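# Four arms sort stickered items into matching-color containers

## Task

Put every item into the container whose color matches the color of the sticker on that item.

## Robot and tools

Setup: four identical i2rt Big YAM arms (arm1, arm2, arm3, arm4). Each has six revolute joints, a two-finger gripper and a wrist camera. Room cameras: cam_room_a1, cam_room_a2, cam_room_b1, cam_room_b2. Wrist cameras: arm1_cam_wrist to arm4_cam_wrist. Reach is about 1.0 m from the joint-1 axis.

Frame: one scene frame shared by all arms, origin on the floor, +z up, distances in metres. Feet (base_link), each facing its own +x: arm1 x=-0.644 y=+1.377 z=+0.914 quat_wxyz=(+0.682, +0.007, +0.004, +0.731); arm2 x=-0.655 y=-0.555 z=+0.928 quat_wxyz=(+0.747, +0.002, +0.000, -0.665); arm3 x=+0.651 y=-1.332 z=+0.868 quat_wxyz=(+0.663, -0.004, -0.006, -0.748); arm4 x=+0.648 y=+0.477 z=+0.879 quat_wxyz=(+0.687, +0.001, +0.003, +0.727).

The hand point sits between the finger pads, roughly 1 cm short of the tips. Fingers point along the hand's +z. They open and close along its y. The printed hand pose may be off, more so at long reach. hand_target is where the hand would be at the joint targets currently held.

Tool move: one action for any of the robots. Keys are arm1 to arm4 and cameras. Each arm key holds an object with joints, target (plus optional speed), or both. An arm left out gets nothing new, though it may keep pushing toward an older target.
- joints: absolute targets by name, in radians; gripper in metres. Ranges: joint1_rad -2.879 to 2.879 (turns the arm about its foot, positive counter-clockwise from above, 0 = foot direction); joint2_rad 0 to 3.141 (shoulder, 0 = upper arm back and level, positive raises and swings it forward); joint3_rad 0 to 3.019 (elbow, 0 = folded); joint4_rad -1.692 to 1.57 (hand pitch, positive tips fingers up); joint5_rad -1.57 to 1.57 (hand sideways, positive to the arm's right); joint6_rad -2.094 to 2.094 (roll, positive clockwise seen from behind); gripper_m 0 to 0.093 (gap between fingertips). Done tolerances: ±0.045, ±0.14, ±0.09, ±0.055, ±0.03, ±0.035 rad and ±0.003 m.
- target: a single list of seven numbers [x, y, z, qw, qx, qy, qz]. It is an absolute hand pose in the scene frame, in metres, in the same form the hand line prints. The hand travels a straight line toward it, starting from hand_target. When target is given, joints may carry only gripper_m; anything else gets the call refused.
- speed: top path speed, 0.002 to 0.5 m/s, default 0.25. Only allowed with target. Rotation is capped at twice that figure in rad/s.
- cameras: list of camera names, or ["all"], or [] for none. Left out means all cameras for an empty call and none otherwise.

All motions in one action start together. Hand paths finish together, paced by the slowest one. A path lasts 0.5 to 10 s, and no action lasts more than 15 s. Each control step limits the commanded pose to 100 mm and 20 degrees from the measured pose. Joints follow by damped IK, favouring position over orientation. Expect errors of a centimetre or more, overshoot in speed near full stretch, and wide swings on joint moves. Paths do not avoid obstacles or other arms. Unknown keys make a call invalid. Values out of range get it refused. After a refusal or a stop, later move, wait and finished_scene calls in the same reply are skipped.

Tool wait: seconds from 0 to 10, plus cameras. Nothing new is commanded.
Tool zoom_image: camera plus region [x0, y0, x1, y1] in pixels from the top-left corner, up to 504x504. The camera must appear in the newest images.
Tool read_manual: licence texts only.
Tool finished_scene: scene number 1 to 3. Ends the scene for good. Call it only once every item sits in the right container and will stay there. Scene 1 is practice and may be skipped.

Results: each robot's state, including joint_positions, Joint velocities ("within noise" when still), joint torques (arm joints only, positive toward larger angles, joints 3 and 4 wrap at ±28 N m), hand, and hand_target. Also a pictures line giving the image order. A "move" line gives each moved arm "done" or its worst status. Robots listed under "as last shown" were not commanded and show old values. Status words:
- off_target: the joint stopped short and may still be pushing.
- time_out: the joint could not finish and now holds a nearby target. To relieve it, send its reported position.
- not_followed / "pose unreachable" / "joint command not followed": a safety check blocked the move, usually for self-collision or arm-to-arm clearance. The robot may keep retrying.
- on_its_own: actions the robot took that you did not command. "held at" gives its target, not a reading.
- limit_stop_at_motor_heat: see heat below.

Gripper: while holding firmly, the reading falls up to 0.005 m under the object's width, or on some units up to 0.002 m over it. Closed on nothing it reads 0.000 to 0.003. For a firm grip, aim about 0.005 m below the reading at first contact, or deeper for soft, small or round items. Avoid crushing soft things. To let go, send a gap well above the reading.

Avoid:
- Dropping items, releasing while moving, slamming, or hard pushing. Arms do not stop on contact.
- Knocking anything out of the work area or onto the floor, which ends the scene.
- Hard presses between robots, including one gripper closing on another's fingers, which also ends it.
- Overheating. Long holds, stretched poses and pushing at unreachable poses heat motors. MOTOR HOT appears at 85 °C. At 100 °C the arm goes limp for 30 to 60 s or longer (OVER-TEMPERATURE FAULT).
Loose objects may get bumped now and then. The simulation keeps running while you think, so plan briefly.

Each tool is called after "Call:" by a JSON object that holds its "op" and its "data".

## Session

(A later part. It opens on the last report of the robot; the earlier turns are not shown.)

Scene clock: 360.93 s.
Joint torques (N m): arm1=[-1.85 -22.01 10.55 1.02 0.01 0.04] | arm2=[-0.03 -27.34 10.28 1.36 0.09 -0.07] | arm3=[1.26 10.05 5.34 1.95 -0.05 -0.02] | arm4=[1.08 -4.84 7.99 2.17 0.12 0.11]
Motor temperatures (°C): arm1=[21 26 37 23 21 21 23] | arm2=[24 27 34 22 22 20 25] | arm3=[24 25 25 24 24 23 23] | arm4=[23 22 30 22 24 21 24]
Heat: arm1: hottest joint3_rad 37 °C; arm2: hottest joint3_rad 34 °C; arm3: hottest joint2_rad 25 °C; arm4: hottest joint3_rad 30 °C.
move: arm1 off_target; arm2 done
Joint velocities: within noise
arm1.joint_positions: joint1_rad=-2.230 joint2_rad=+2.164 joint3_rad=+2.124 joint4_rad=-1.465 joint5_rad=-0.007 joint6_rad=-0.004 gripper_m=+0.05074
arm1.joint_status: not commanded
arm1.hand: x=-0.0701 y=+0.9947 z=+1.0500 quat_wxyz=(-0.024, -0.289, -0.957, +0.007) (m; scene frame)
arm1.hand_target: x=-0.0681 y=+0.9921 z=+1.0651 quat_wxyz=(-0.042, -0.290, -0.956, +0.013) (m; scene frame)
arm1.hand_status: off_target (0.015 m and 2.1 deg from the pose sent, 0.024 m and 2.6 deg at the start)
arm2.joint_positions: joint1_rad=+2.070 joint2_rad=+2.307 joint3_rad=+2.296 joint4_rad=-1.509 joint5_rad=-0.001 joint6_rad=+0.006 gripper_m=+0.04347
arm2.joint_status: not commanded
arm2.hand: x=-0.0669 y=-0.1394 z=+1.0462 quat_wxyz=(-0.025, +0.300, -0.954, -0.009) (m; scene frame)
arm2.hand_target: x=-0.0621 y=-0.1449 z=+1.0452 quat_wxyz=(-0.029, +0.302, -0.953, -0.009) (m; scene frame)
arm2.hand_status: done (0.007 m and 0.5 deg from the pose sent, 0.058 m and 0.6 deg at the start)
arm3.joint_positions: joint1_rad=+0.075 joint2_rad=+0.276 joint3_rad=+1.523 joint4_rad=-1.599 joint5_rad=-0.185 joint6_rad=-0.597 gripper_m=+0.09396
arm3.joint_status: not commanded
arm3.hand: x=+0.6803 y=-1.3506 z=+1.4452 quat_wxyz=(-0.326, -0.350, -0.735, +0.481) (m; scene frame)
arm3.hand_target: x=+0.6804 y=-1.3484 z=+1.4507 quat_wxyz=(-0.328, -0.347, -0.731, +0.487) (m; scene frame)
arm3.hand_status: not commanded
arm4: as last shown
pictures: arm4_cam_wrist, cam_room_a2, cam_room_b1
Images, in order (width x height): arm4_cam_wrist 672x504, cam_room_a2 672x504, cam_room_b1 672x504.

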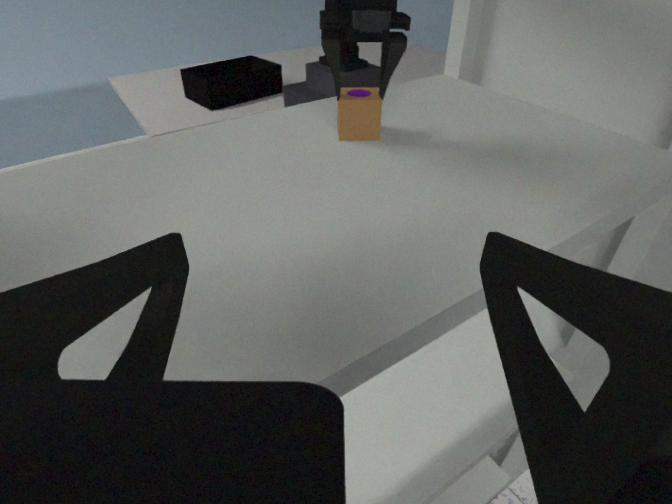

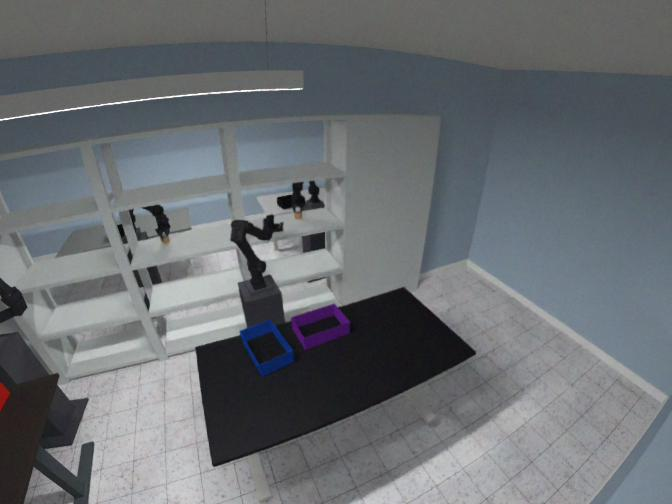

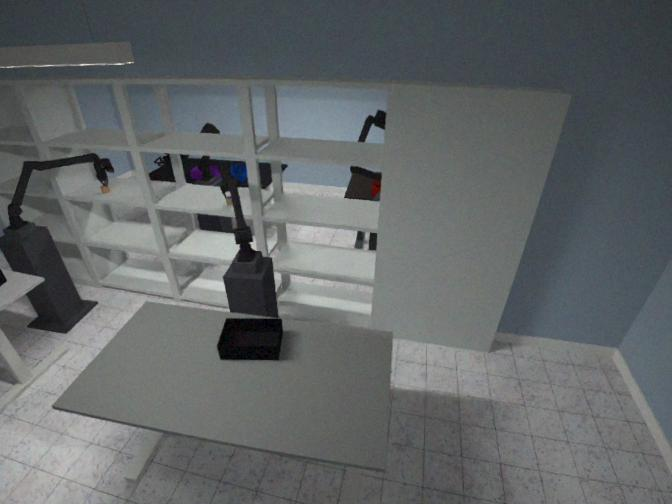

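Call:
{"op": "move", "data": {"arm1": {"target": [-0.068, 0.992, 1.045, 0.0417, 0.2904, 0.9559, -0.0127], "speed": 0.05}, "arm2": {"target": [-0.062, -0.145, 1.03, 0.0291, -0.3022, 0.9527, 0.0092], "speed": 0.05}, "cameras": ["arm4_cam_wrist", "cam_room_b1", "cam_room_a2"]}}

Call:
{"op": "zoom_image", "data": {"camera": "arm4_cam_wrist", "region": [280, 20, 480, 170]}}

Call:
{"op": "zoom_image", "data": {"camera": "cam_room_a2", "region": [130, 190, 230, 265]}}

Scene clock: 369.73 s.
Joint torques (N m): arm1=[-2.2 -20.13 9.48 1.51 0.07 0.04] | arm2=[-0.03 -27.28 9.72 1.5 0.08 -0.07] | arm3=[1.14 9.99 5.34 1.96 -0.06 0] | arm4=[1.55 -4.89 8.09 2.11 0.14 0.13]
Motor temperatures (°C): arm1=[21 27 36 23 21 21 23] | arm2=[24 29 34 22 22 20 25] | arm3=[24 25 25 24 24 23 23] | arm4=[23 22 30 22 24 21 24]
Heat: arm1: hottest joint3_rad 36 °C; arm2: hottest joint3_rad 34 °C; arm3: hottest joint2_rad 25 °C; arm4: hottest joint3_rad 30 °C.
move: arm1 done; arm2 done
Joint velocities: within noise
arm1.joint_positions: joint1_rad=-2.230 joint2_rad=+2.147 joint3_rad=+2.090 joint4_rad=-1.427 joint5_rad=-0.007 joint6_rad=-0.004 gripper_m=+0.05074
arm1.joint_status: not commanded
arm1.hand: x=-0.0698 y=+0.9944 z=+1.0484 quat_wxyz=(-0.035, -0.289, -0.957, +0.011) (m; scene frame)
arm1.hand_target: x=-0.0680 y=+0.9920 z=+1.0452 quat_wxyz=(-0.042, -0.290, -0.956, +0.013) (m; scene frame)
arm1.hand_status: done (0.005 m and 0.9 deg from the pose sent, 0.006 m and 2.1 deg at the start)
arm2.joint_positions: joint1_rad=+2.070 joint2_rad=+2.307 joint3_rad=+2.267 joint4_rad=-1.475 joint5_rad=-0.001 joint6_rad=+0.006 gripper_m=+0.04347
arm2.joint_status: not commanded
arm2.hand: x=-0.0661 y=-0.1389 z=+1.0352 quat_wxyz=(-0.028, +0.300, -0.953, -0.010) (m; scene frame)
arm2.hand_target: x=-0.0622 y=-0.1450 z=+1.0301 quat_wxyz=(-0.029, +0.302, -0.953, -0.009) (m; scene frame)
arm2.hand_status: done (0.009 m and 0.3 deg from the pose sent, 0.018 m and 0.5 deg at the start)
arm3, arm4: as last shown
pictures: arm4_cam_wrist, cam_room_a2, cam_room_b1
Images, in order (width x height): arm4_cam_wrist 672x504, cam_room_a2 672x504, cam_room_b1 672x504.

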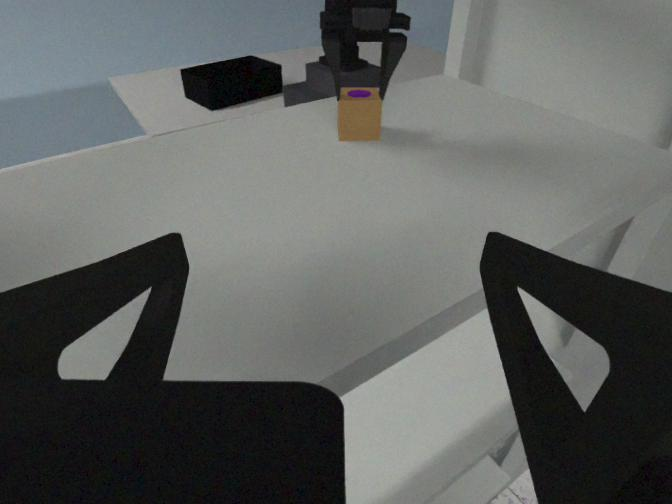

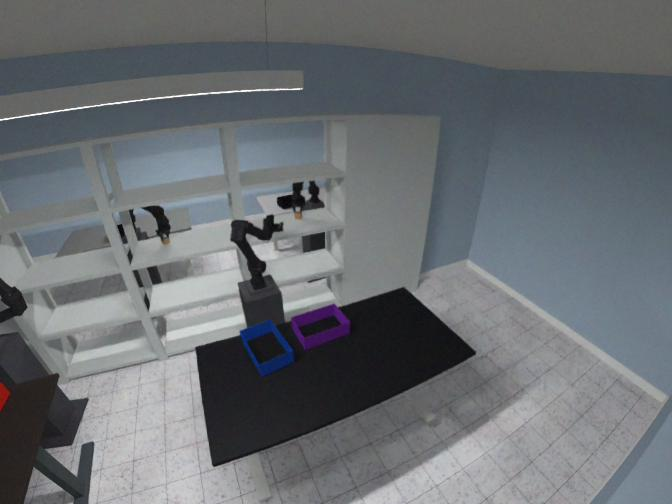

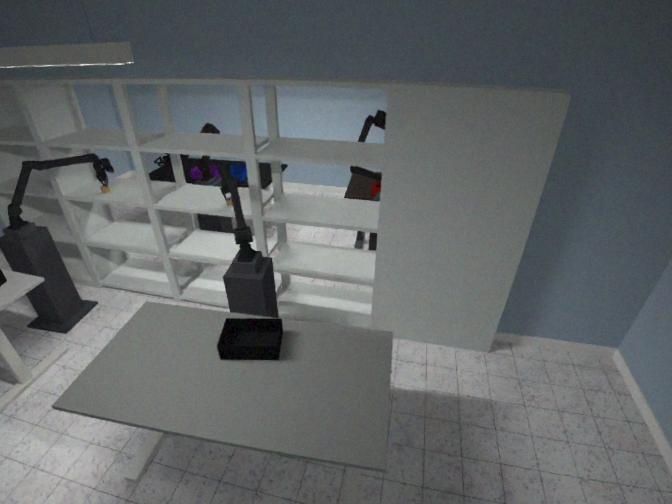

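Scaled by 2.520.

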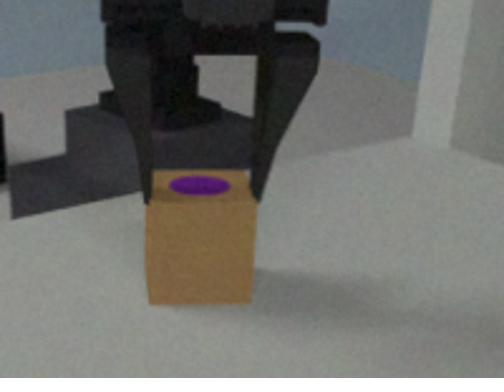

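Scaled by 5.040.

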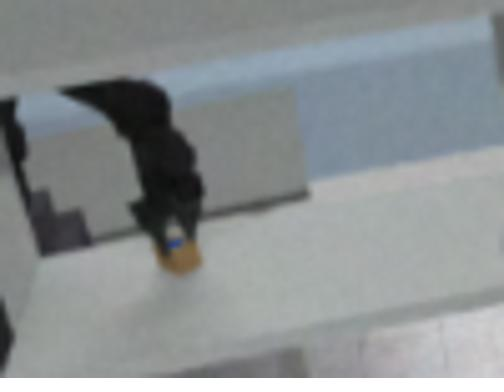

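Call:
{"op": "move", "data": {"arm1": {"joints": {"gripper_m": 0.075}}, "arm2": {"target": [-0.062, -0.145, 1.012, 0.027, -0.3022, 0.9527, 0.008], "speed": 0.05}, "cameras": ["arm1_cam_wrist", "arm4_cam_wrist", "cam_room_b1", "cam_room_a2"]}}

Call:
{"op": "zoom_image", "data": {"camera": "arm4_cam_wrist", "region": [280, 20, 480, 170]}}

Call:
{"op": "zoom_image", "data": {"camera": "cam_room_a2", "region": [130, 190, 230, 265]}}

Scene clock: 377.90 s.
Joint torques (N m): arm1=[-1.79 -20.54 10.66 1.11 0.02 0.06] | arm2=[-0.09 -25.7 8.84 2.02 0.1 -0.07] | arm3=[1.26 10.11 5.35 1.96 -0.04 -0.01] | arm4=[1.61 -4.95 8.1 2.21 0.14 0.11]
Motor temperatures (°C): arm1=[21 27 36 23 21 21 23] | arm2=[24 29 34 22 22 20 25] | arm3=[24 25 25 24 24 23 23] | arm4=[23 22 30 22 24 21 24]
Heat: arm1: hottest joint3_rad 36 °C; arm2: hottest joint3_rad 34 °C; arm3: hottest joint2_rad 25 °C; arm4: hottest joint3_rad 30 °C.
move: arm1 done; arm2 off_target
Joint velocities: within noise
arm1.joint_positions: joint1_rad=-2.230 joint2_rad=+2.147 joint3_rad=+2.075 joint4_rad=-1.417 joint5_rad=-0.007 joint6_rad=-0.004 gripper_m=+0.07496
arm1.joint_status: all done
arm1.hand: x=-0.0713 y=+0.9954 z=+1.0426 quat_wxyz=(-0.032, -0.289, -0.957, +0.010) (m; scene frame)
arm1.hand_target: x=-0.0680 y=+0.9921 z=+1.0451 quat_wxyz=(-0.042, -0.290, -0.956, +0.013) (m; scene frame)
arm1.hand_status: not commanded
arm2.joint_positions: joint1_rad=+2.070 joint2_rad=+2.297 joint3_rad=+2.245 joint4_rad=-1.451 joint5_rad=-0.001 joint6_rad=+0.006 gripper_m=+0.04347
arm2.joint_status: not commanded
arm2.hand: x=-0.0659 y=-0.1387 z=+1.0341 quat_wxyz=(-0.033, +0.300, -0.953, -0.012) (m; scene frame)
arm2.hand_target: x=-0.0626 y=-0.1452 z=+1.0123 quat_wxyz=(-0.027, +0.302, -0.953, -0.008) (m; scene frame)
arm2.hand_status: off_target (0.023 m and 0.9 deg from the pose sent, 0.024 m and 0.4 deg at the start)
arm3, arm4: as last shown
pictures: arm1_cam_wrist, arm4_cam_wrist, cam_room_a2, cam_room_b1
Images, in order (width x height): arm1_cam_wrist 672x504, arm4_cam_wrist 672x504, cam_room_a2 672x504, cam_room_b1 672x504.

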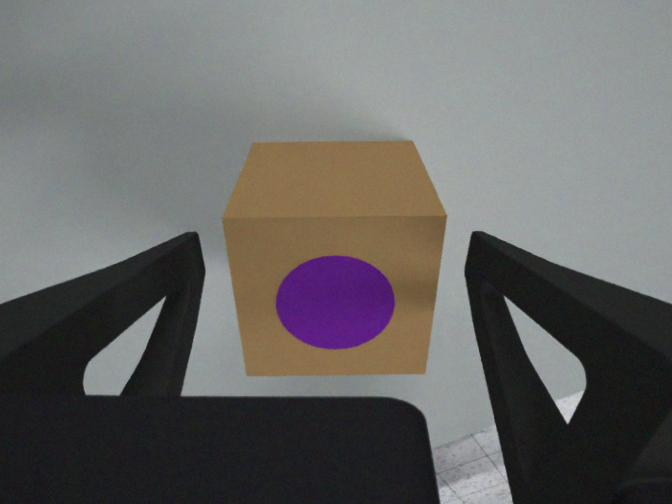

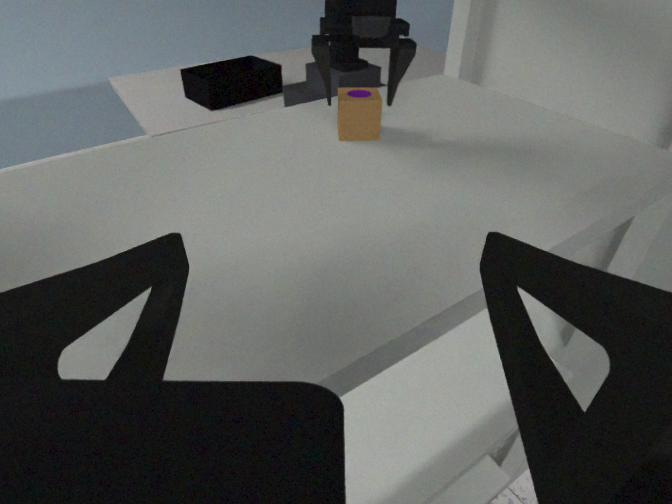

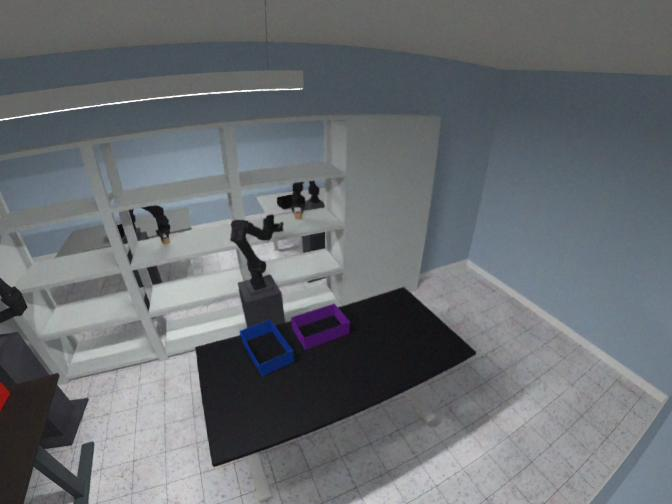

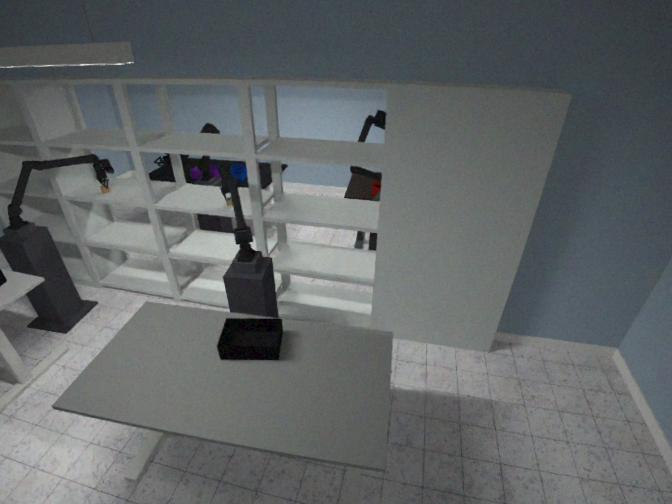

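Scaled by 2.520.

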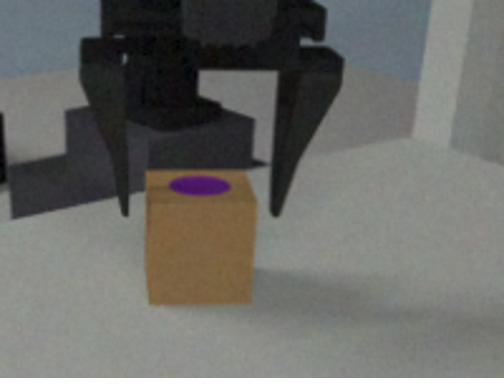

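Scaled by 5.040.

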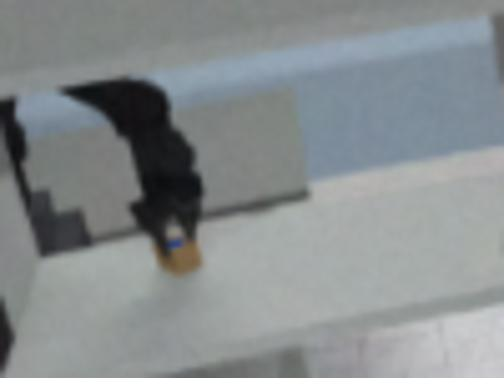

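Call:
{"op": "move", "data": {"arm2": {"joints": {"gripper_m": 0.075}, "target": [-0.062, -0.145, 1.03, 0.027, -0.3022, 0.9527, 0.008]}, "arm1": {"target": [-0.068, 0.992, 1.12, 0.0417, 0.2904, 0.9559, -0.0127], "speed": 0.15}, "cameras": ["arm2_cam_wrist", "arm4_cam_wrist", "cam_room_a2"]}}

Scene clock: 383.70 s.
Joint torques (N m): arm1=[-1.9 -20.84 15.32 -0.01 0.07 0.08] | arm2=[0.09 -25.93 12.6 0.34 0.11 -0.07] | arm3=[1.2 10.11 5.33 1.94 -0.05 -0.01] | arm4=[1.38 -5.25 8.13 2.11 0.16 0.1]
Motor temperatures (°C): arm1=[21 28 35 23 21 21 23] | arm2=[24 29 34 22 22 20 25] | arm3=[24 25 25 24 24 23 23] | arm4=[23 22 30 22 24 21 24]
Heat: arm1: hottest joint3_rad 35 °C; arm2: hottest joint3_rad 34 °C; arm3: hottest joint2_rad 25 °C; arm4: hottest joint3_rad 30 °C.
move: arm1 off_target; arm2 done
Joint velocities: within noise
arm1.joint_positions: joint1_rad=-2.230 joint2_rad=+2.147 joint3_rad=+2.220 joint4_rad=-1.586 joint5_rad=-0.007 joint6_rad=-0.004 gripper_m=+0.07496
arm1.joint_status: not commanded
arm1.hand: x=-0.0754 y=+0.9986 z=+1.0973 quat_wxyz=(-0.021, -0.289, -0.957, +0.006) (m; scene frame)
arm1.hand_target: x=-0.0689 y=+0.9926 z=+1.1200 quat_wxyz=(-0.042, -0.290, -0.956, +0.013) (m; scene frame)
arm1.hand_status: off_target (0.025 m and 2.5 deg from the pose sent, 0.078 m and 1.2 deg at the start)
arm2.joint_positions: joint1_rad=+2.070 joint2_rad=+2.297 joint3_rad=+2.238 joint4_rad=-1.453 joint5_rad=-0.001 joint6_rad=+0.006 gripper_m=+0.07492
arm2.joint_status: all done
arm2.hand: x=-0.0675 y=-0.1399 z=+1.0316 quat_wxyz=(-0.030, +0.300, -0.953, -0.011) (m; scene frame)
arm2.hand_target: x=-0.0622 y=-0.1450 z=+1.0299 quat_wxyz=(-0.027, +0.302, -0.953, -0.008) (m; scene frame)
arm2.hand_status: done (0.008 m and 0.5 deg from the pose sent, 0.008 m and 0.9 deg at the start)
arm3: as last shown
arm4.joint_positions: joint1_rad=+0.906 joint2_rad=+1.043 joint3_rad=+0.435 joint4_rad=+0.602 joint5_rad=+0.007 joint6_rad=-0.012 gripper_m=+0.09401
arm4.joint_status: not commanded
arm4.hand: x=+0.2816 y=+0.7366 z=+1.1522 quat_wxyz=(-0.216, +0.676, -0.213, -0.672) (m; scene frame)
arm4.hand_target: x=+0.2790 y=+0.7350 z=+1.1501 quat_wxyz=(-0.213, +0.674, -0.213, -0.674) (m; scene frame)
arm4.hand_status: not commanded
pictures: arm2_cam_wrist, arm4_cam_wrist, cam_room_a2
Images, in order (width x height): arm2_cam_wrist 672x504, arm4_cam_wrist 672x504, cam_room_a2 672x504.

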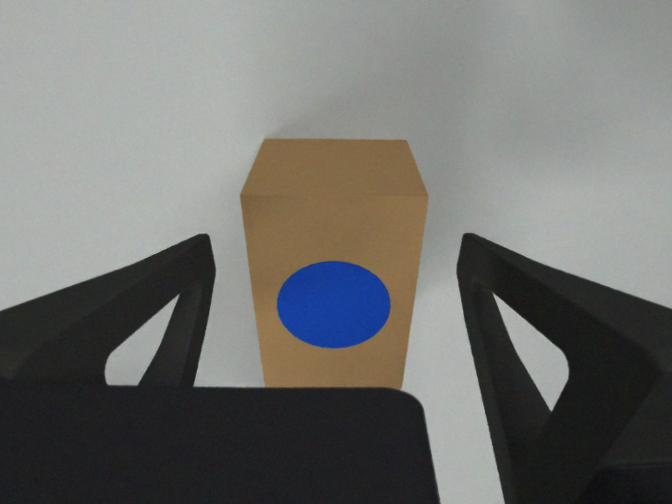

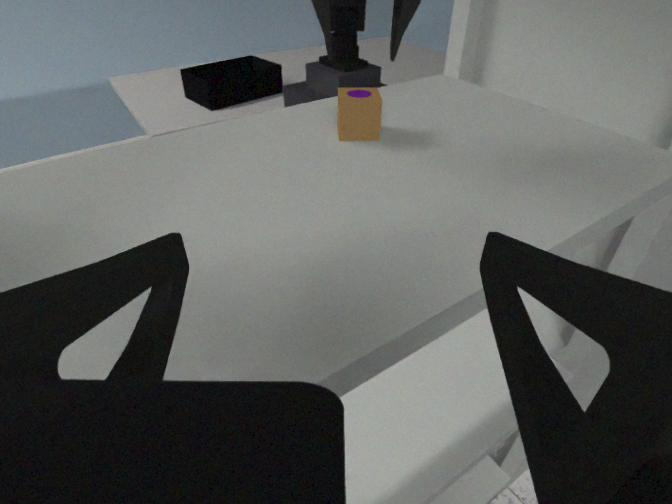

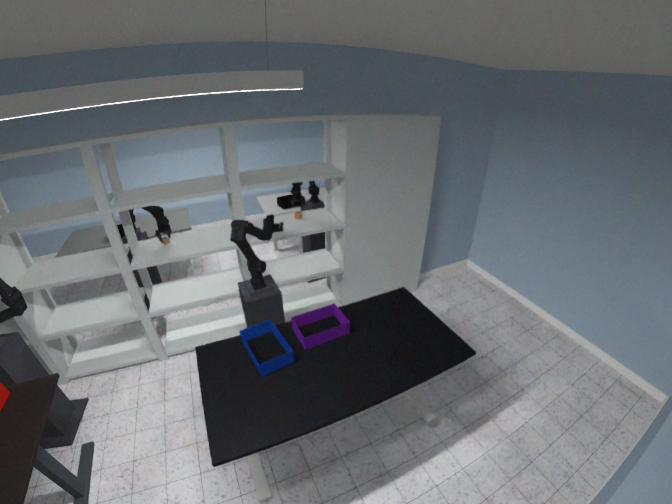

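Call:
{"op": "wait", "data": {"seconds": 0.5, "cameras": ["arm1_cam_wrist", "arm2_cam_wrist"]}}

Scene clock: 422.50 s.
Joint torques (N m): arm1=[-1.9 -19.9 15.31 0.13 0.03 0.07] | arm2=[-0.03 -25.99 12.59 0.35 0.11 -0.07] | arm3=[1.2 9.99 5.38 1.98 -0.06 -0.01] | arm4=[1.26 -5.19 8.14 2.04 0.15 0.13]
Motor temperatures (°C): arm1=[21 29 40 23 21 21 22] | arm2=[24 28 34 22 22 20 24] | arm3=[24 25 25 24 24 23 23] | arm4=[23 22 31 22 24 21 24]
Heat: arm1: hottest joint3_rad 40 °C; arm2: hottest joint3_rad 34 °C; arm3: hottest joint2_rad 25 °C; arm4: hottest joint3_rad 31 °C.
Joint velocities: within noise
arm1.joint_positions: joint1_rad=-2.230 joint2_rad=+2.147 joint3_rad=+2.220 joint4_rad=-1.586 joint5_rad=-0.007 joint6_rad=-0.004 gripper_m=+0.07496
arm1.joint_status: not commanded
arm1.hand: x=-0.0754 y=+0.9986 z=+1.0973 quat_wxyz=(-0.021, -0.289, -0.957, +0.006) (m; scene frame)
arm1.hand_target: x=-0.0689 y=+0.9926 z=+1.1200 quat_wxyz=(-0.042, -0.290, -0.956, +0.013) (m; scene frame)
arm1.hand_status: off_target (0.025 m and 2.5 deg from the pose sent, 0.078 m and 1.2 deg at the start)
arm2.joint_positions: joint1_rad=+2.070 joint2_rad=+2.297 joint3_rad=+2.238 joint4_rad=-1.453 joint5_rad=-0.001 joint6_rad=+0.006 gripper_m=+0.07492
arm2.joint_status: all done
arm2.hand: x=-0.0676 y=-0.1399 z=+1.0316 quat_wxyz=(-0.030, +0.300, -0.953, -0.011) (m; scene frame)
arm2.hand_target: x=-0.0622 y=-0.1450 z=+1.0299 quat_wxyz=(-0.027, +0.302, -0.953, -0.008) (m; scene frame)
arm2.hand_status: done (0.008 m and 0.5 deg from the pose sent, 0.008 m and 0.9 deg at the start)
arm3.joint_positions: joint1_rad=+0.075 joint2_rad=+0.276 joint3_rad=+1.523 joint4_rad=-1.599 joint5_rad=-0.185 joint6_rad=-0.597 gripper_m=+0.09396
arm3.joint_status: not commanded
arm3.hand: x=+0.6803 y=-1.3506 z=+1.4452 quat_wxyz=(-0.326, -0.350, -0.735, +0.481) (m; scene frame)
arm3.hand_target: x=+0.6804 y=-1.3484 z=+1.4507 quat_wxyz=(-0.328, -0.347, -0.731, +0.487) (m; scene frame)
arm3.hand_status: not commanded
arm4.joint_positions: joint1_rad=+0.906 joint2_rad=+1.043 joint3_rad=+0.435 joint4_rad=+0.602 joint5_rad=+0.007 joint6_rad=-0.012 gripper_m=+0.09401
arm4.joint_status: not commanded
arm4.hand: x=+0.2816 y=+0.7366 z=+1.1522 quat_wxyz=(-0.216, +0.676, -0.213, -0.672) (m; scene frame)
arm4.hand_target: x=+0.2790 y=+0.7350 z=+1.1501 quat_wxyz=(-0.213, +0.674, -0.213, -0.674) (m; scene frame)
arm4.hand_status: not commanded
wait: 0.50 s; at rest from the start
pictures: arm1_cam_wrist, arm2_cam_wrist
Images, in order (width x height): arm1_cam_wrist 672x504, arm2_cam_wrist 672x504.

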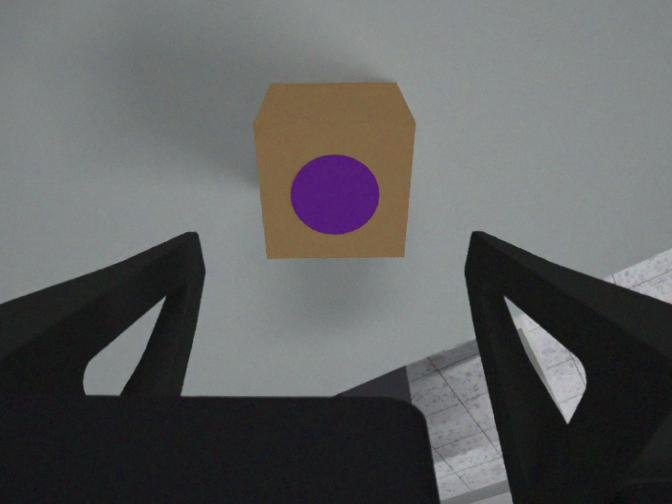

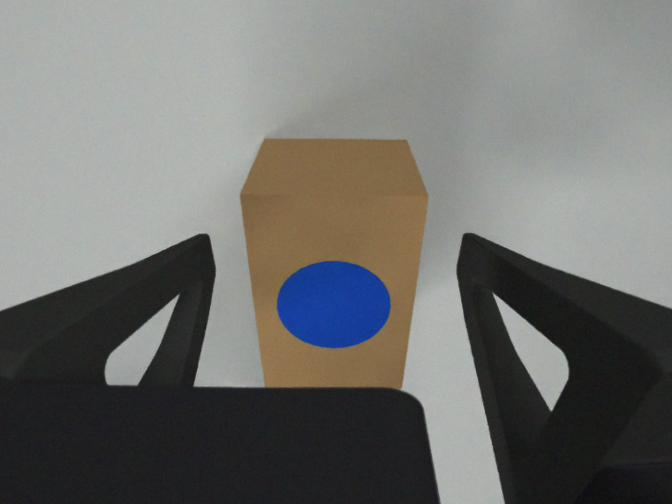

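Call:
{"op": "move", "data": {"arm1": {"target": [-0.31, 1.15, 1.13, 0.0417, 0.2904, 0.9559, -0.0127], "speed": 0.2}, "arm2": {"target": [-0.062, -0.145, 1.11, 0.027, -0.3022, 0.9527, 0.008], "speed": 0.2}, "cameras": ["arm1_cam_wrist", "arm2_cam_wrist"]}}

Call:
{"op": "move", "data": {"arm1": {"joints": {"joint2_rad": 0.6, "joint3_rad": 1.4, "joint4_rad": -1.5}}, "arm2": {"target": [-0.31, -0.315, 1.13, 0.027, -0.3022, 0.9527, 0.008], "speed": 0.2}, "arm4": {"target": [-0.007, 0.949, 1.115, 0.1028, -0.8962, 0.2826, 0.3262], "speed": 0.2}, "cameras": ["arm4_cam_wrist", "cam_room_a2", "cam_room_b2"]}}

Scene clock: 472.93 s.
Joint torques (N m): arm1=[-2.78 -7.71 10.52 0.83 -0.04 -0.02] | arm2=[-0.03 -24.59 15.39 0.32 0.12 -0.06] | arm3=[1.32 9.99 5.31 1.96 -0.05 -0.01] | arm4=[1.2 -4.6 7.98 2.15 0.17 0.11]
Motor temperatures (°C): arm1=[21 29 41 23 21 21 22] | arm2=[24 29 35 22 22 20 23] | arm3=[24 25 25 24 24 23 23] | arm4=[23 22 31 22 24 21 24]
Heat: arm1: hottest joint3_rad 41 °C; arm2: hottest joint3_rad 35 °C; arm3: hottest joint2_rad 25 °C; arm4: hottest joint3_rad 31 °C.
move: arm1 done; arm2 off_target
Joint velocities: within noise
arm1.joint_positions: joint1_rad=-2.232 joint2_rad=+1.331 joint3_rad=+1.198 joint4_rad=-1.352 joint5_rad=-0.007 joint6_rad=-0.006 gripper_m=+0.07496
arm1.joint_status: not commanded
arm1.hand: x=-0.3102 y=+1.1553 z=+1.1271 quat_wxyz=(-0.034, -0.289, -0.957, +0.010) (m; scene frame)
arm1.hand_target: x=-0.3101 y=+1.1500 z=+1.1299 quat_wxyz=(-0.042, -0.290, -0.956, +0.013) (m; scene frame)
arm1.hand_status: done (0.006 m and 0.9 deg from the pose sent, 0.281 m and 2.5 deg at the start)
arm2.joint_positions: joint1_rad=+2.070 joint2_rad=+2.297 joint3_rad=+2.441 joint4_rad=-1.671 joint5_rad=-0.001 joint6_rad=+0.006 gripper_m=+0.07492
arm2.joint_status: not commanded
arm2.hand: x=-0.0734 y=-0.1442 z=+1.1086 quat_wxyz=(-0.022, +0.300, -0.954, -0.008) (m; scene frame)
arm2.hand_target: x=-0.0626 y=-0.1454 z=+1.1097 quat_wxyz=(-0.029, +0.302, -0.953, -0.009) (m; scene frame)
arm2.hand_status: off_target (0.012 m and 0.6 deg from the pose sent, 0.079 m and 0.5 deg at the start; a joint's target at an end of its range on 15 of 60 steps)
arm3, arm4: as last shown
pictures: arm1_cam_wrist, arm2_cam_wrist
Images, in order (width x height): arm1_cam_wrist 672x504, arm2_cam_wrist 672x504.

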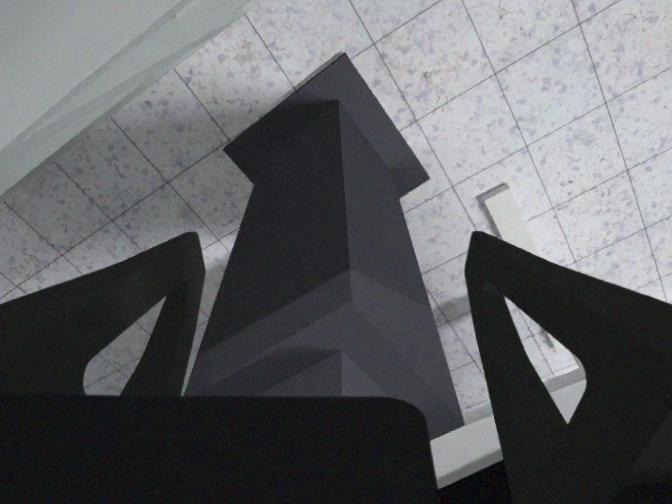

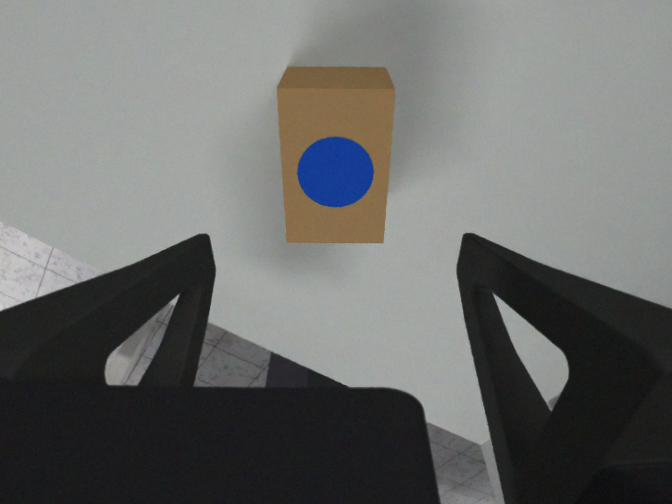

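Scene clock: 475.97 s.
Joint torques (N m): arm1=[-2.49 4.54 9.76 1.35 0 -0.05] | arm2=[0.32 -13.74 9.77 1.32 0.12 -0.02] | arm3=[1.2 9.99 5.35 1.98 -0.05 -0.01] | arm4=[0.67 -22.77 13.34 0.59 -0.02 0.03]
Motor temperatures (°C): arm1=[21 29 41 23 21 21 22] | arm2=[24 29 35 22 22 20 23] | arm3=[24 25 25 24 24 23 23] | arm4=[23 22 32 22 24 21 24]
Heat: arm1: hottest joint3_rad 41 °C; arm2: hottest joint3_rad 35 °C; arm3: hottest joint2_rad 25 °C; arm4: hottest joint3_rad 32 °C.
move: arm1 done; arm2 done; arm4 off_target
Joint velocities: within noise
arm1.joint_positions: joint1_rad=-2.232 joint2_rad=+0.593 joint3_rad=+1.388 joint4_rad=-1.491 joint5_rad=-0.007 joint6_rad=-0.006 gripper_m=+0.07496
arm1.joint_status: all done
arm1.hand: x=-0.4679 y=+1.2638 z=+1.4244 quat_wxyz=(-0.398, -0.260, -0.871, +0.123) (m; scene frame)
arm1.hand_target: x=-0.4691 y=+1.2621 z=+1.4271 quat_wxyz=(-0.396, -0.262, -0.871, +0.126) (m; scene frame)
arm1.hand_status: not commanded
arm2.joint_positions: joint1_rad=+2.070 joint2_rad=+1.423 joint3_rad=+1.254 joint4_rad=-1.348 joint5_rad=+0.000 joint6_rad=+0.006 gripper_m=+0.07492
arm2.joint_status: not commanded
arm2.hand: x=-0.3101 y=-0.3119 z=+1.1349 quat_wxyz=(-0.027, +0.300, -0.953, -0.010) (m; scene frame)
arm2.hand_target: x=-0.3101 y=-0.3150 z=+1.1301 quat_wxyz=(-0.027, +0.302, -0.953, -0.008) (m; scene frame)
arm2.hand_status: done (0.006 m and 0.3 deg from the pose sent, 0.293 m and 0.6 deg at the start)
arm3: as last shown
arm4.joint_positions: joint1_rad=+0.901 joint2_rad=+2.053 joint3_rad=+2.015 joint4_rad=-0.850 joint5_rad=-0.001 joint6_rad=-0.012 gripper_m=+0.09401
arm4.joint_status: not commanded
arm4.hand: x=-0.0005 y=+0.9357 z=+1.1098 quat_wxyz=(-0.100, +0.899, -0.280, -0.320) (m; scene frame)
arm4.hand_target: x=-0.0062 y=+0.9485 z=+1.1149 quat_wxyz=(-0.103, +0.896, -0.283, -0.327) (m; scene frame)
arm4.hand_status: off_target (0.016 m and 0.9 deg from the pose sent, 0.360 m and 49.8 deg at the start)
pictures: arm4_cam_wrist, cam_room_a2, cam_room_b2
Images, in order (width x height): arm4_cam_wrist 672x504, cam_room_a2 672x504, cam_room_b2 672x504.

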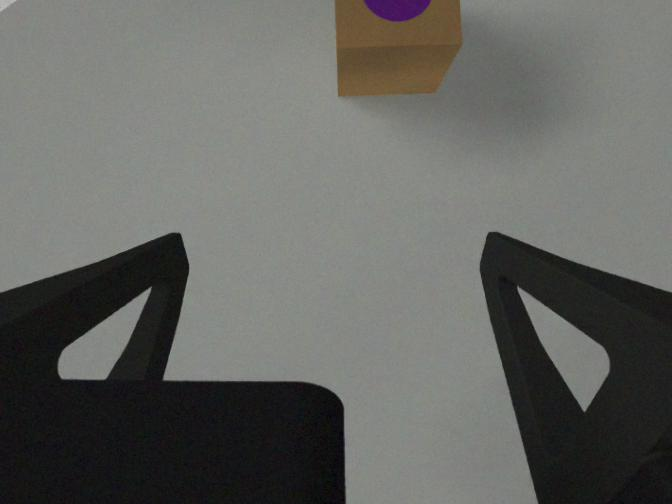

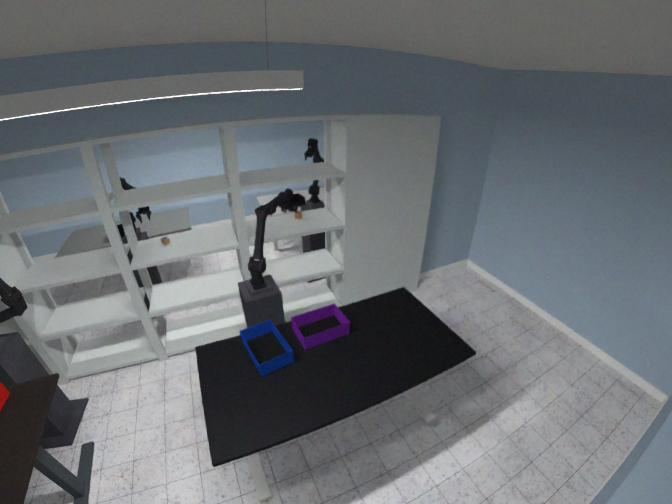

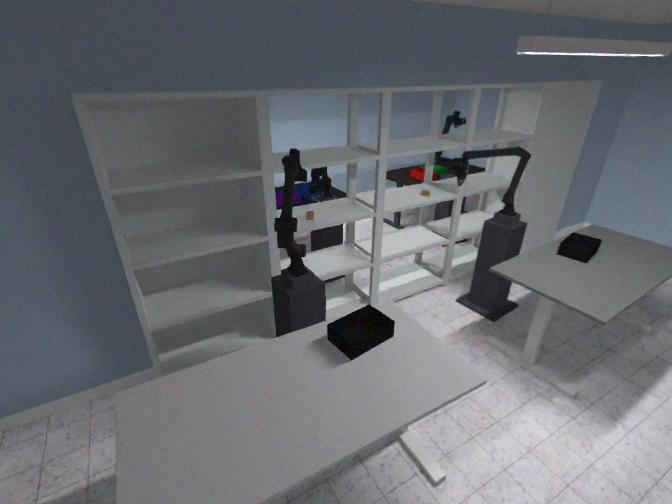

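Call:
{"op": "wait", "data": {"seconds": 0.3, "cameras": ["arm4_cam_wrist"]}}

Scene clock: 482.50 s.
Joint torques (N m): arm1=[-3.02 4.66 9.76 1.33 -0.04 -0.08] | arm2=[0.38 -13.74 9.76 1.32 0.12 -0.02] | arm3=[1.26 10.11 5.35 1.98 -0.05 0] | arm4=[0.26 -22.42 13.41 0.54 0 0.02]
Motor temperatures (°C): arm1=[21 29 39 23 21 21 22] | arm2=[24 29 34 22 22 20 23] | arm3=[24 25 25 24 24 23 23] | arm4=[23 22 34 22 24 21 24]
Heat: arm1: hottest joint3_rad 39 °C; arm2: hottest joint3_rad 34 °C; arm3: hottest joint2_rad 25 °C; arm4: hottest joint3_rad 34 °C.
Joint velocities: within noise
arm1.joint_positions: joint1_rad=-2.232 joint2_rad=+0.593 joint3_rad=+1.388 joint4_rad=-1.491 joint5_rad=-0.007 joint6_rad=-0.006 gripper_m=+0.07496
arm1.joint_status: all done
arm1.hand: x=-0.4679 y=+1.2638 z=+1.4244 quat_wxyz=(-0.398, -0.260, -0.871, +0.123) (m; scene frame)
arm1.hand_target: x=-0.4691 y=+1.2621 z=+1.4271 quat_wxyz=(-0.396, -0.262, -0.871, +0.126) (m; scene frame)
arm1.hand_status: not commanded
arm2.joint_positions: joint1_rad=+2.070 joint2_rad=+1.423 joint3_rad=+1.254 joint4_rad=-1.348 joint5_rad=+0.000 joint6_rad=+0.006 gripper_m=+0.07492
arm2.joint_status: not commanded
arm2.hand: x=-0.3101 y=-0.3119 z=+1.1349 quat_wxyz=(-0.027, +0.300, -0.953, -0.010) (m; scene frame)
arm2.hand_target: x=-0.3101 y=-0.3150 z=+1.1301 quat_wxyz=(-0.027, +0.302, -0.953, -0.008) (m; scene frame)
arm2.hand_status: done (0.006 m and 0.3 deg from the pose sent, 0.293 m and 0.6 deg at the start)
arm3.joint_positions: joint1_rad=+0.075 joint2_rad=+0.276 joint3_rad=+1.523 joint4_rad=-1.599 joint5_rad=-0.185 joint6_rad=-0.597 gripper_m=+0.09396
arm3.joint_status: not commanded
arm3.hand: x=+0.6803 y=-1.3506 z=+1.4452 quat_wxyz=(-0.326, -0.350, -0.735, +0.481) (m; scene frame)
arm3.hand_target: x=+0.6804 y=-1.3484 z=+1.4507 quat_wxyz=(-0.328, -0.347, -0.731, +0.487) (m; scene frame)
arm3.hand_status: not commanded
arm4.joint_positions: joint1_rad=+0.901 joint2_rad=+2.053 joint3_rad=+2.015 joint4_rad=-0.850 joint5_rad=-0.001 joint6_rad=-0.012 gripper_m=+0.09401
arm4.joint_status: not commanded
arm4.hand: x=-0.0004 y=+0.9356 z=+1.1098 quat_wxyz=(-0.100, +0.900, -0.280, -0.320) (m; scene frame)
arm4.hand_target: x=-0.0062 y=+0.9485 z=+1.1149 quat_wxyz=(-0.103, +0.896, -0.283, -0.327) (m; scene frame)
arm4.hand_status: off_target (0.016 m and 0.9 deg from the pose sent, 0.360 m and 49.8 deg at the start)
wait: 0.30 s; at rest from the start
pictures: arm4_cam_wrist
Images, in order (width x height): arm4_cam_wrist 672x504.

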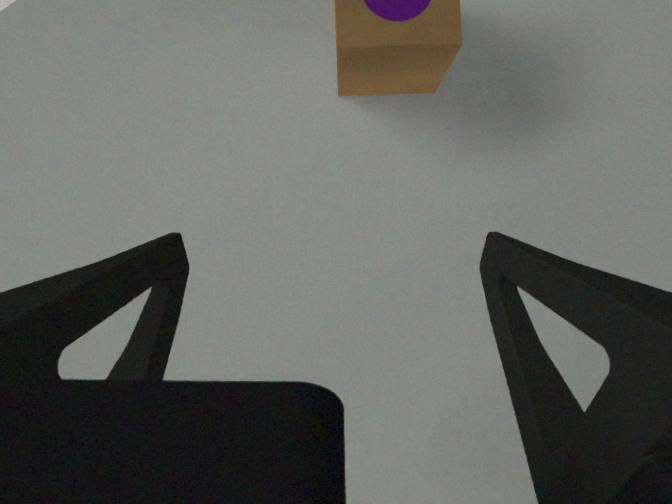

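Call:
{"op": "move", "data": {"arm4": {"target": [-0.050, 1.009, 1.08, 0.1144, -0.8814, 0.2762, 0.3651], "speed": 0.15}, "cameras": ["arm4_cam_wrist"]}}

Scene clock: 494.13 s.
Joint torques (N m): arm1=[-2.49 4.72 9.85 1.24 -0.01 -0.07] | arm2=[0.44 -13.63 9.76 1.31 0.13 -0.02] | arm3=[1.26 10.11 5.38 1.96 -0.05 -0.01] | arm4=[0.15 -25.88 13.41 1.09 -0.06 -0.11]
Motor temperatures (°C): arm1=[21 28 37 23 21 21 22] | arm2=[24 29 34 22 22 20 23] | arm3=[24 25 25 24 24 23 23] | arm4=[23 24 38 22 24 21 24]
Heat: arm1: hottest joint3_rad 37 °C; arm2: hottest joint3_rad 34 °C; arm3: hottest joint2_rad 25 °C; arm4: hottest joint3_rad 38 °C.
move: arm4 off_target
Joint velocities: within noise
arm1, arm2, arm3: as last shown
arm4.joint_positions: joint1_rad=+0.862 joint2_rad=+2.256 joint3_rad=+2.230 joint4_rad=-0.792 joint5_rad=-0.026 joint6_rad=-0.024 gripper_m=+0.09401
arm4.joint_status: not commanded
arm4.hand: x=-0.0400 y=+0.9994 z=+1.0720 quat_wxyz=(-0.108, +0.885, -0.284, -0.352) (m; scene frame)
arm4.hand_target: x=-0.0490 y=+1.0082 z=+1.0801 quat_wxyz=(-0.115, +0.881, -0.276, -0.366) (m; scene frame)
arm4.hand_status: off_target (0.016 m and 1.9 deg from the pose sent, 0.093 m and 5.8 deg at the start)
pictures: arm4_cam_wrist
Images, in order (width x height): arm4_cam_wrist 672x504.

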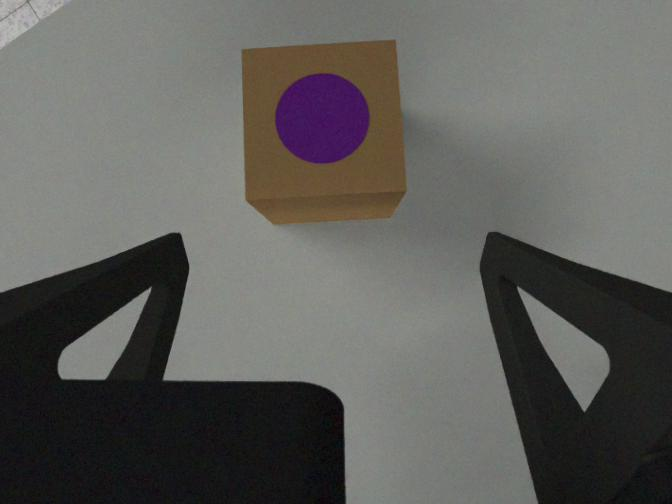

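Call:
{"op": "move", "data": {"arm4": {"target": [-0.094, 1.040, 1.029, 0.1144, -0.8814, 0.2762, 0.3651], "speed": 0.1}, "cameras": ["arm4_cam_wrist"]}}

Scene clock: 504.20 s.
Joint torques (N m): arm1=[-2.32 5.54 9.76 1.39 0.01 -0.06] | arm2=[0.26 -13.63 9.78 1.28 0.12 -0.02] | arm3=[1.2 10.05 5.34 1.94 -0.06 -0.01] | arm4=[0.73 -27.63 13.45 0.77 0.01 -0.05]
Motor temperatures (°C): arm1=[21 27 36 23 21 21 22] | arm2=[24 29 33 22 22 20 23] | arm3=[24 25 25 24 24 23 23] | arm4=[23 24 39 22 24 21 24]
Heat: arm1: hottest joint3_rad 36 °C; arm2: hottest joint3_rad 33 °C; arm3: hottest joint2_rad 25 °C; arm4: hottest joint3_rad 39 °C.
move: arm4 done
Joint velocities: within noise
arm1, arm2, arm3: as last shown
arm4.joint_positions: joint1_rad=+0.862 joint2_rad=+2.531 joint3_rad=+2.629 joint4_rad=-0.887 joint5_rad=-0.026 joint6_rad=-0.024 gripper_m=+0.09401
arm4.joint_status: not commanded
arm4.hand: x=-0.0882 y=+1.0361 z=+1.0351 quat_wxyz=(-0.113, +0.880, -0.282, -0.365) (m; scene frame)
arm4.hand_target: x=-0.0933 y=+1.0394 z=+1.0290 quat_wxyz=(-0.115, +0.881, -0.276, -0.367) (m; scene frame)
arm4.hand_status: done (0.009 m and 0.7 deg from the pose sent, 0.080 m and 1.9 deg at the start)
pictures: arm4_cam_wrist
Images, in order (width x height): arm4_cam_wrist 672x504.

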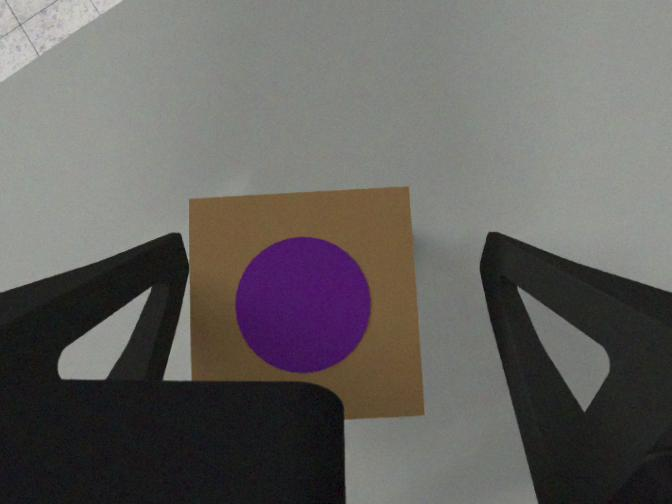

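Call:
{"op": "move", "data": {"arm4": {"target": [-0.100, 1.031, 1.026, 0.1055, -0.8881, 0.2546, 0.3679], "speed": 0.06}, "cameras": ["arm4_cam_wrist"]}}

Scene clock: 510.73 s.
Joint torques (N m): arm1=[-2.67 4.78 9.81 1.31 0.02 -0.01] | arm2=[0.38 -13.63 9.8 1.32 0.11 -0.03] | arm3=[1.2 10.05 5.34 1.91 -0.05 -0.02] | arm4=[1.67 -27.34 12.55 0.91 -0.1 -0.11]
Motor temperatures (°C): arm1=[21 27 36 23 21 21 22] | arm2=[24 28 33 22 22 20 23] | arm3=[24 25 25 24 24 23 23] | arm4=[23 25 38 22 24 21 24]
Heat: arm1: hottest joint3_rad 36 °C; arm2: hottest joint3_rad 33 °C; arm3: hottest joint2_rad 25 °C; arm4: hottest joint3_rad 38 °C.
move: arm4 off_target
Joint velocities: within noise
arm1, arm2, arm3: as last shown
arm4.joint_positions: joint1_rad=+0.862 joint2_rad=+2.531 joint3_rad=+2.629 joint4_rad=-0.887 joint5_rad=-0.055 joint6_rad=-0.052 gripper_m=+0.09401
arm4.joint_status: not commanded
arm4.hand: x=-0.0911 y=+1.0320 z=+1.0352 quat_wxyz=(-0.105, +0.885, -0.265, -0.368) (m; scene frame)
arm4.hand_target: x=-0.0993 y=+1.0304 z=+1.0261 quat_wxyz=(-0.106, +0.888, -0.255, -0.369) (m; scene frame)
arm4.hand_status: off_target (0.013 m and 1.2 deg from the pose sent, 0.016 m and 3.4 deg at the start)
pictures: arm4_cam_wrist
Images, in order (width x height): arm4_cam_wrist 672x504.

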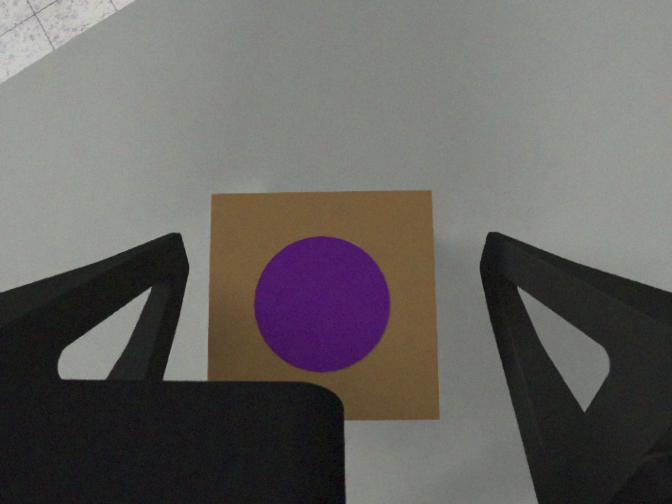

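Call:
{"op": "move", "data": {"arm4": {"target": [-0.102, 1.030, 1.013, 0.1055, -0.8881, 0.2546, 0.3679], "speed": 0.06}}}

Call:
{"op": "move", "data": {"arm4": {"joints": {"gripper_m": 0.042}}, "cameras": ["arm4_cam_wrist", "cam_room_a2"]}}

Scene clock: 518.63 s.
Joint torques (N m): arm1=[-2.73 4.95 9.78 1.26 -0.02 -0.04] | arm2=[0.32 -13.63 9.77 1.32 0.12 -0.02] | arm3=[1.26 10.11 5.33 1.92 -0.05 -0.01] | arm4=[1.73 -28.22 9.84 1.73 0 -0.09]
Motor temperatures (°C): arm1=[21 27 35 23 21 21 22] | arm2=[24 28 33 22 22 20 23] | arm3=[24 25 25 24 24 23 23] | arm4=[23 25 38 22 24 21 24]
Heat: arm1: hottest joint3_rad 35 °C; arm2: hottest joint3_rad 33 °C; arm3: hottest joint2_rad 25 °C; arm4: hottest joint3_rad 38 °C.
move: arm4 off_target
Joint velocities: within noise
arm1, arm2, arm3: as last shown
arm4.joint_positions: joint1_rad=+0.862 joint2_rad=+2.531 joint3_rad=+2.629 joint4_rad=-0.876 joint5_rad=-0.055 joint6_rad=-0.053 gripper_m=+0.09401
arm4.joint_status: not commanded
arm4.hand: x=-0.0927 y=+1.0333 z=+1.0373 quat_wxyz=(-0.107, +0.883, -0.263, -0.373) (m; scene frame)
arm4.hand_target: x=-0.1009 y=+1.0292 z=+1.0133 quat_wxyz=(-0.106, +0.888, -0.255, -0.368) (m; scene frame)
arm4.hand_status: off_target (0.026 m and 1.3 deg from the pose sent, 0.025 m and 1.2 deg at the start)
pictures: none

Scene clock: 519.23 s.
Joint torques (N m): arm1=[-2.84 5.36 9.8 1.33 0 -0.01] | arm2=[0.26 -13.68 9.78 1.29 0.12 -0.02] | arm3=[1.26 10.11 5.34 1.98 -0.06 -0.01] | arm4=[0.85 -28.4 9.81 1.65 -0.01 -0.05]
Motor temperatures (°C): arm1=[21 27 35 23 21 21 22] | arm2=[24 28 33 22 22 20 23] | arm3=[24 25 25 24 24 23 23] | arm4=[23 25 38 22 24 21 24]
Heat: arm1: hottest joint3_rad 35 °C; arm2: hottest joint3_rad 33 °C; arm3: hottest joint2_rad 25 °C; arm4: hottest joint3_rad 38 °C.
move: arm4 off_target
Joint velocities: within noise
arm1, arm2, arm3: as last shown
arm4.joint_positions: joint1_rad=+0.862 joint2_rad=+2.531 joint3_rad=+2.629 joint4_rad=-0.874 joint5_rad=-0.055 joint6_rad=-0.054 gripper_m=+0.05360
arm4.joint_status: gripper_m off_target (ended at +0.05362, target +0.04200)
arm4.hand: x=-0.0929 y=+1.0333 z=+1.0375 quat_wxyz=(-0.108, +0.883, -0.263, -0.373) (m; scene frame)
arm4.hand_target: x=-0.1008 y=+1.0293 z=+1.0133 quat_wxyz=(-0.106, +0.888, -0.255, -0.368) (m; scene frame)
arm4.hand_status: not commanded
pictures: arm4_cam_wrist, cam_room_a2
Images, in order (width x height): arm4_cam_wrist 672x504, cam_room_a2 672x504.

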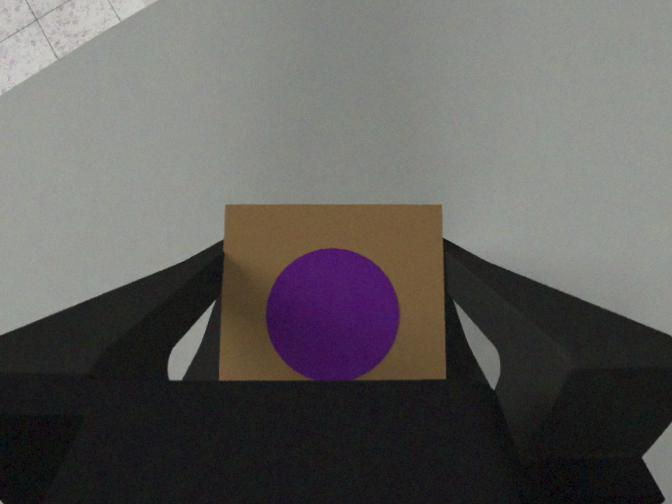

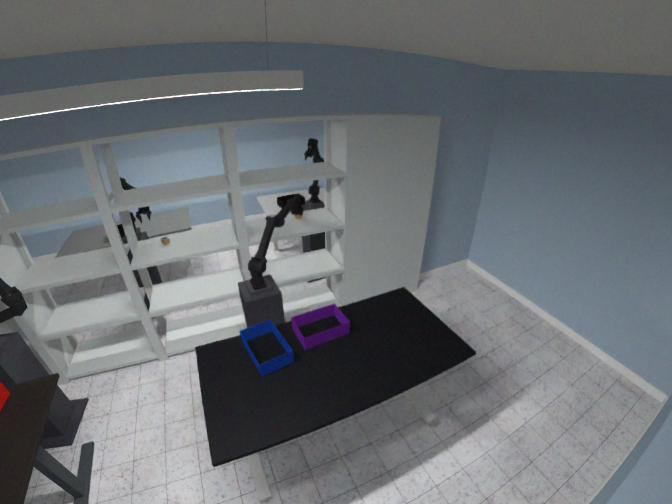

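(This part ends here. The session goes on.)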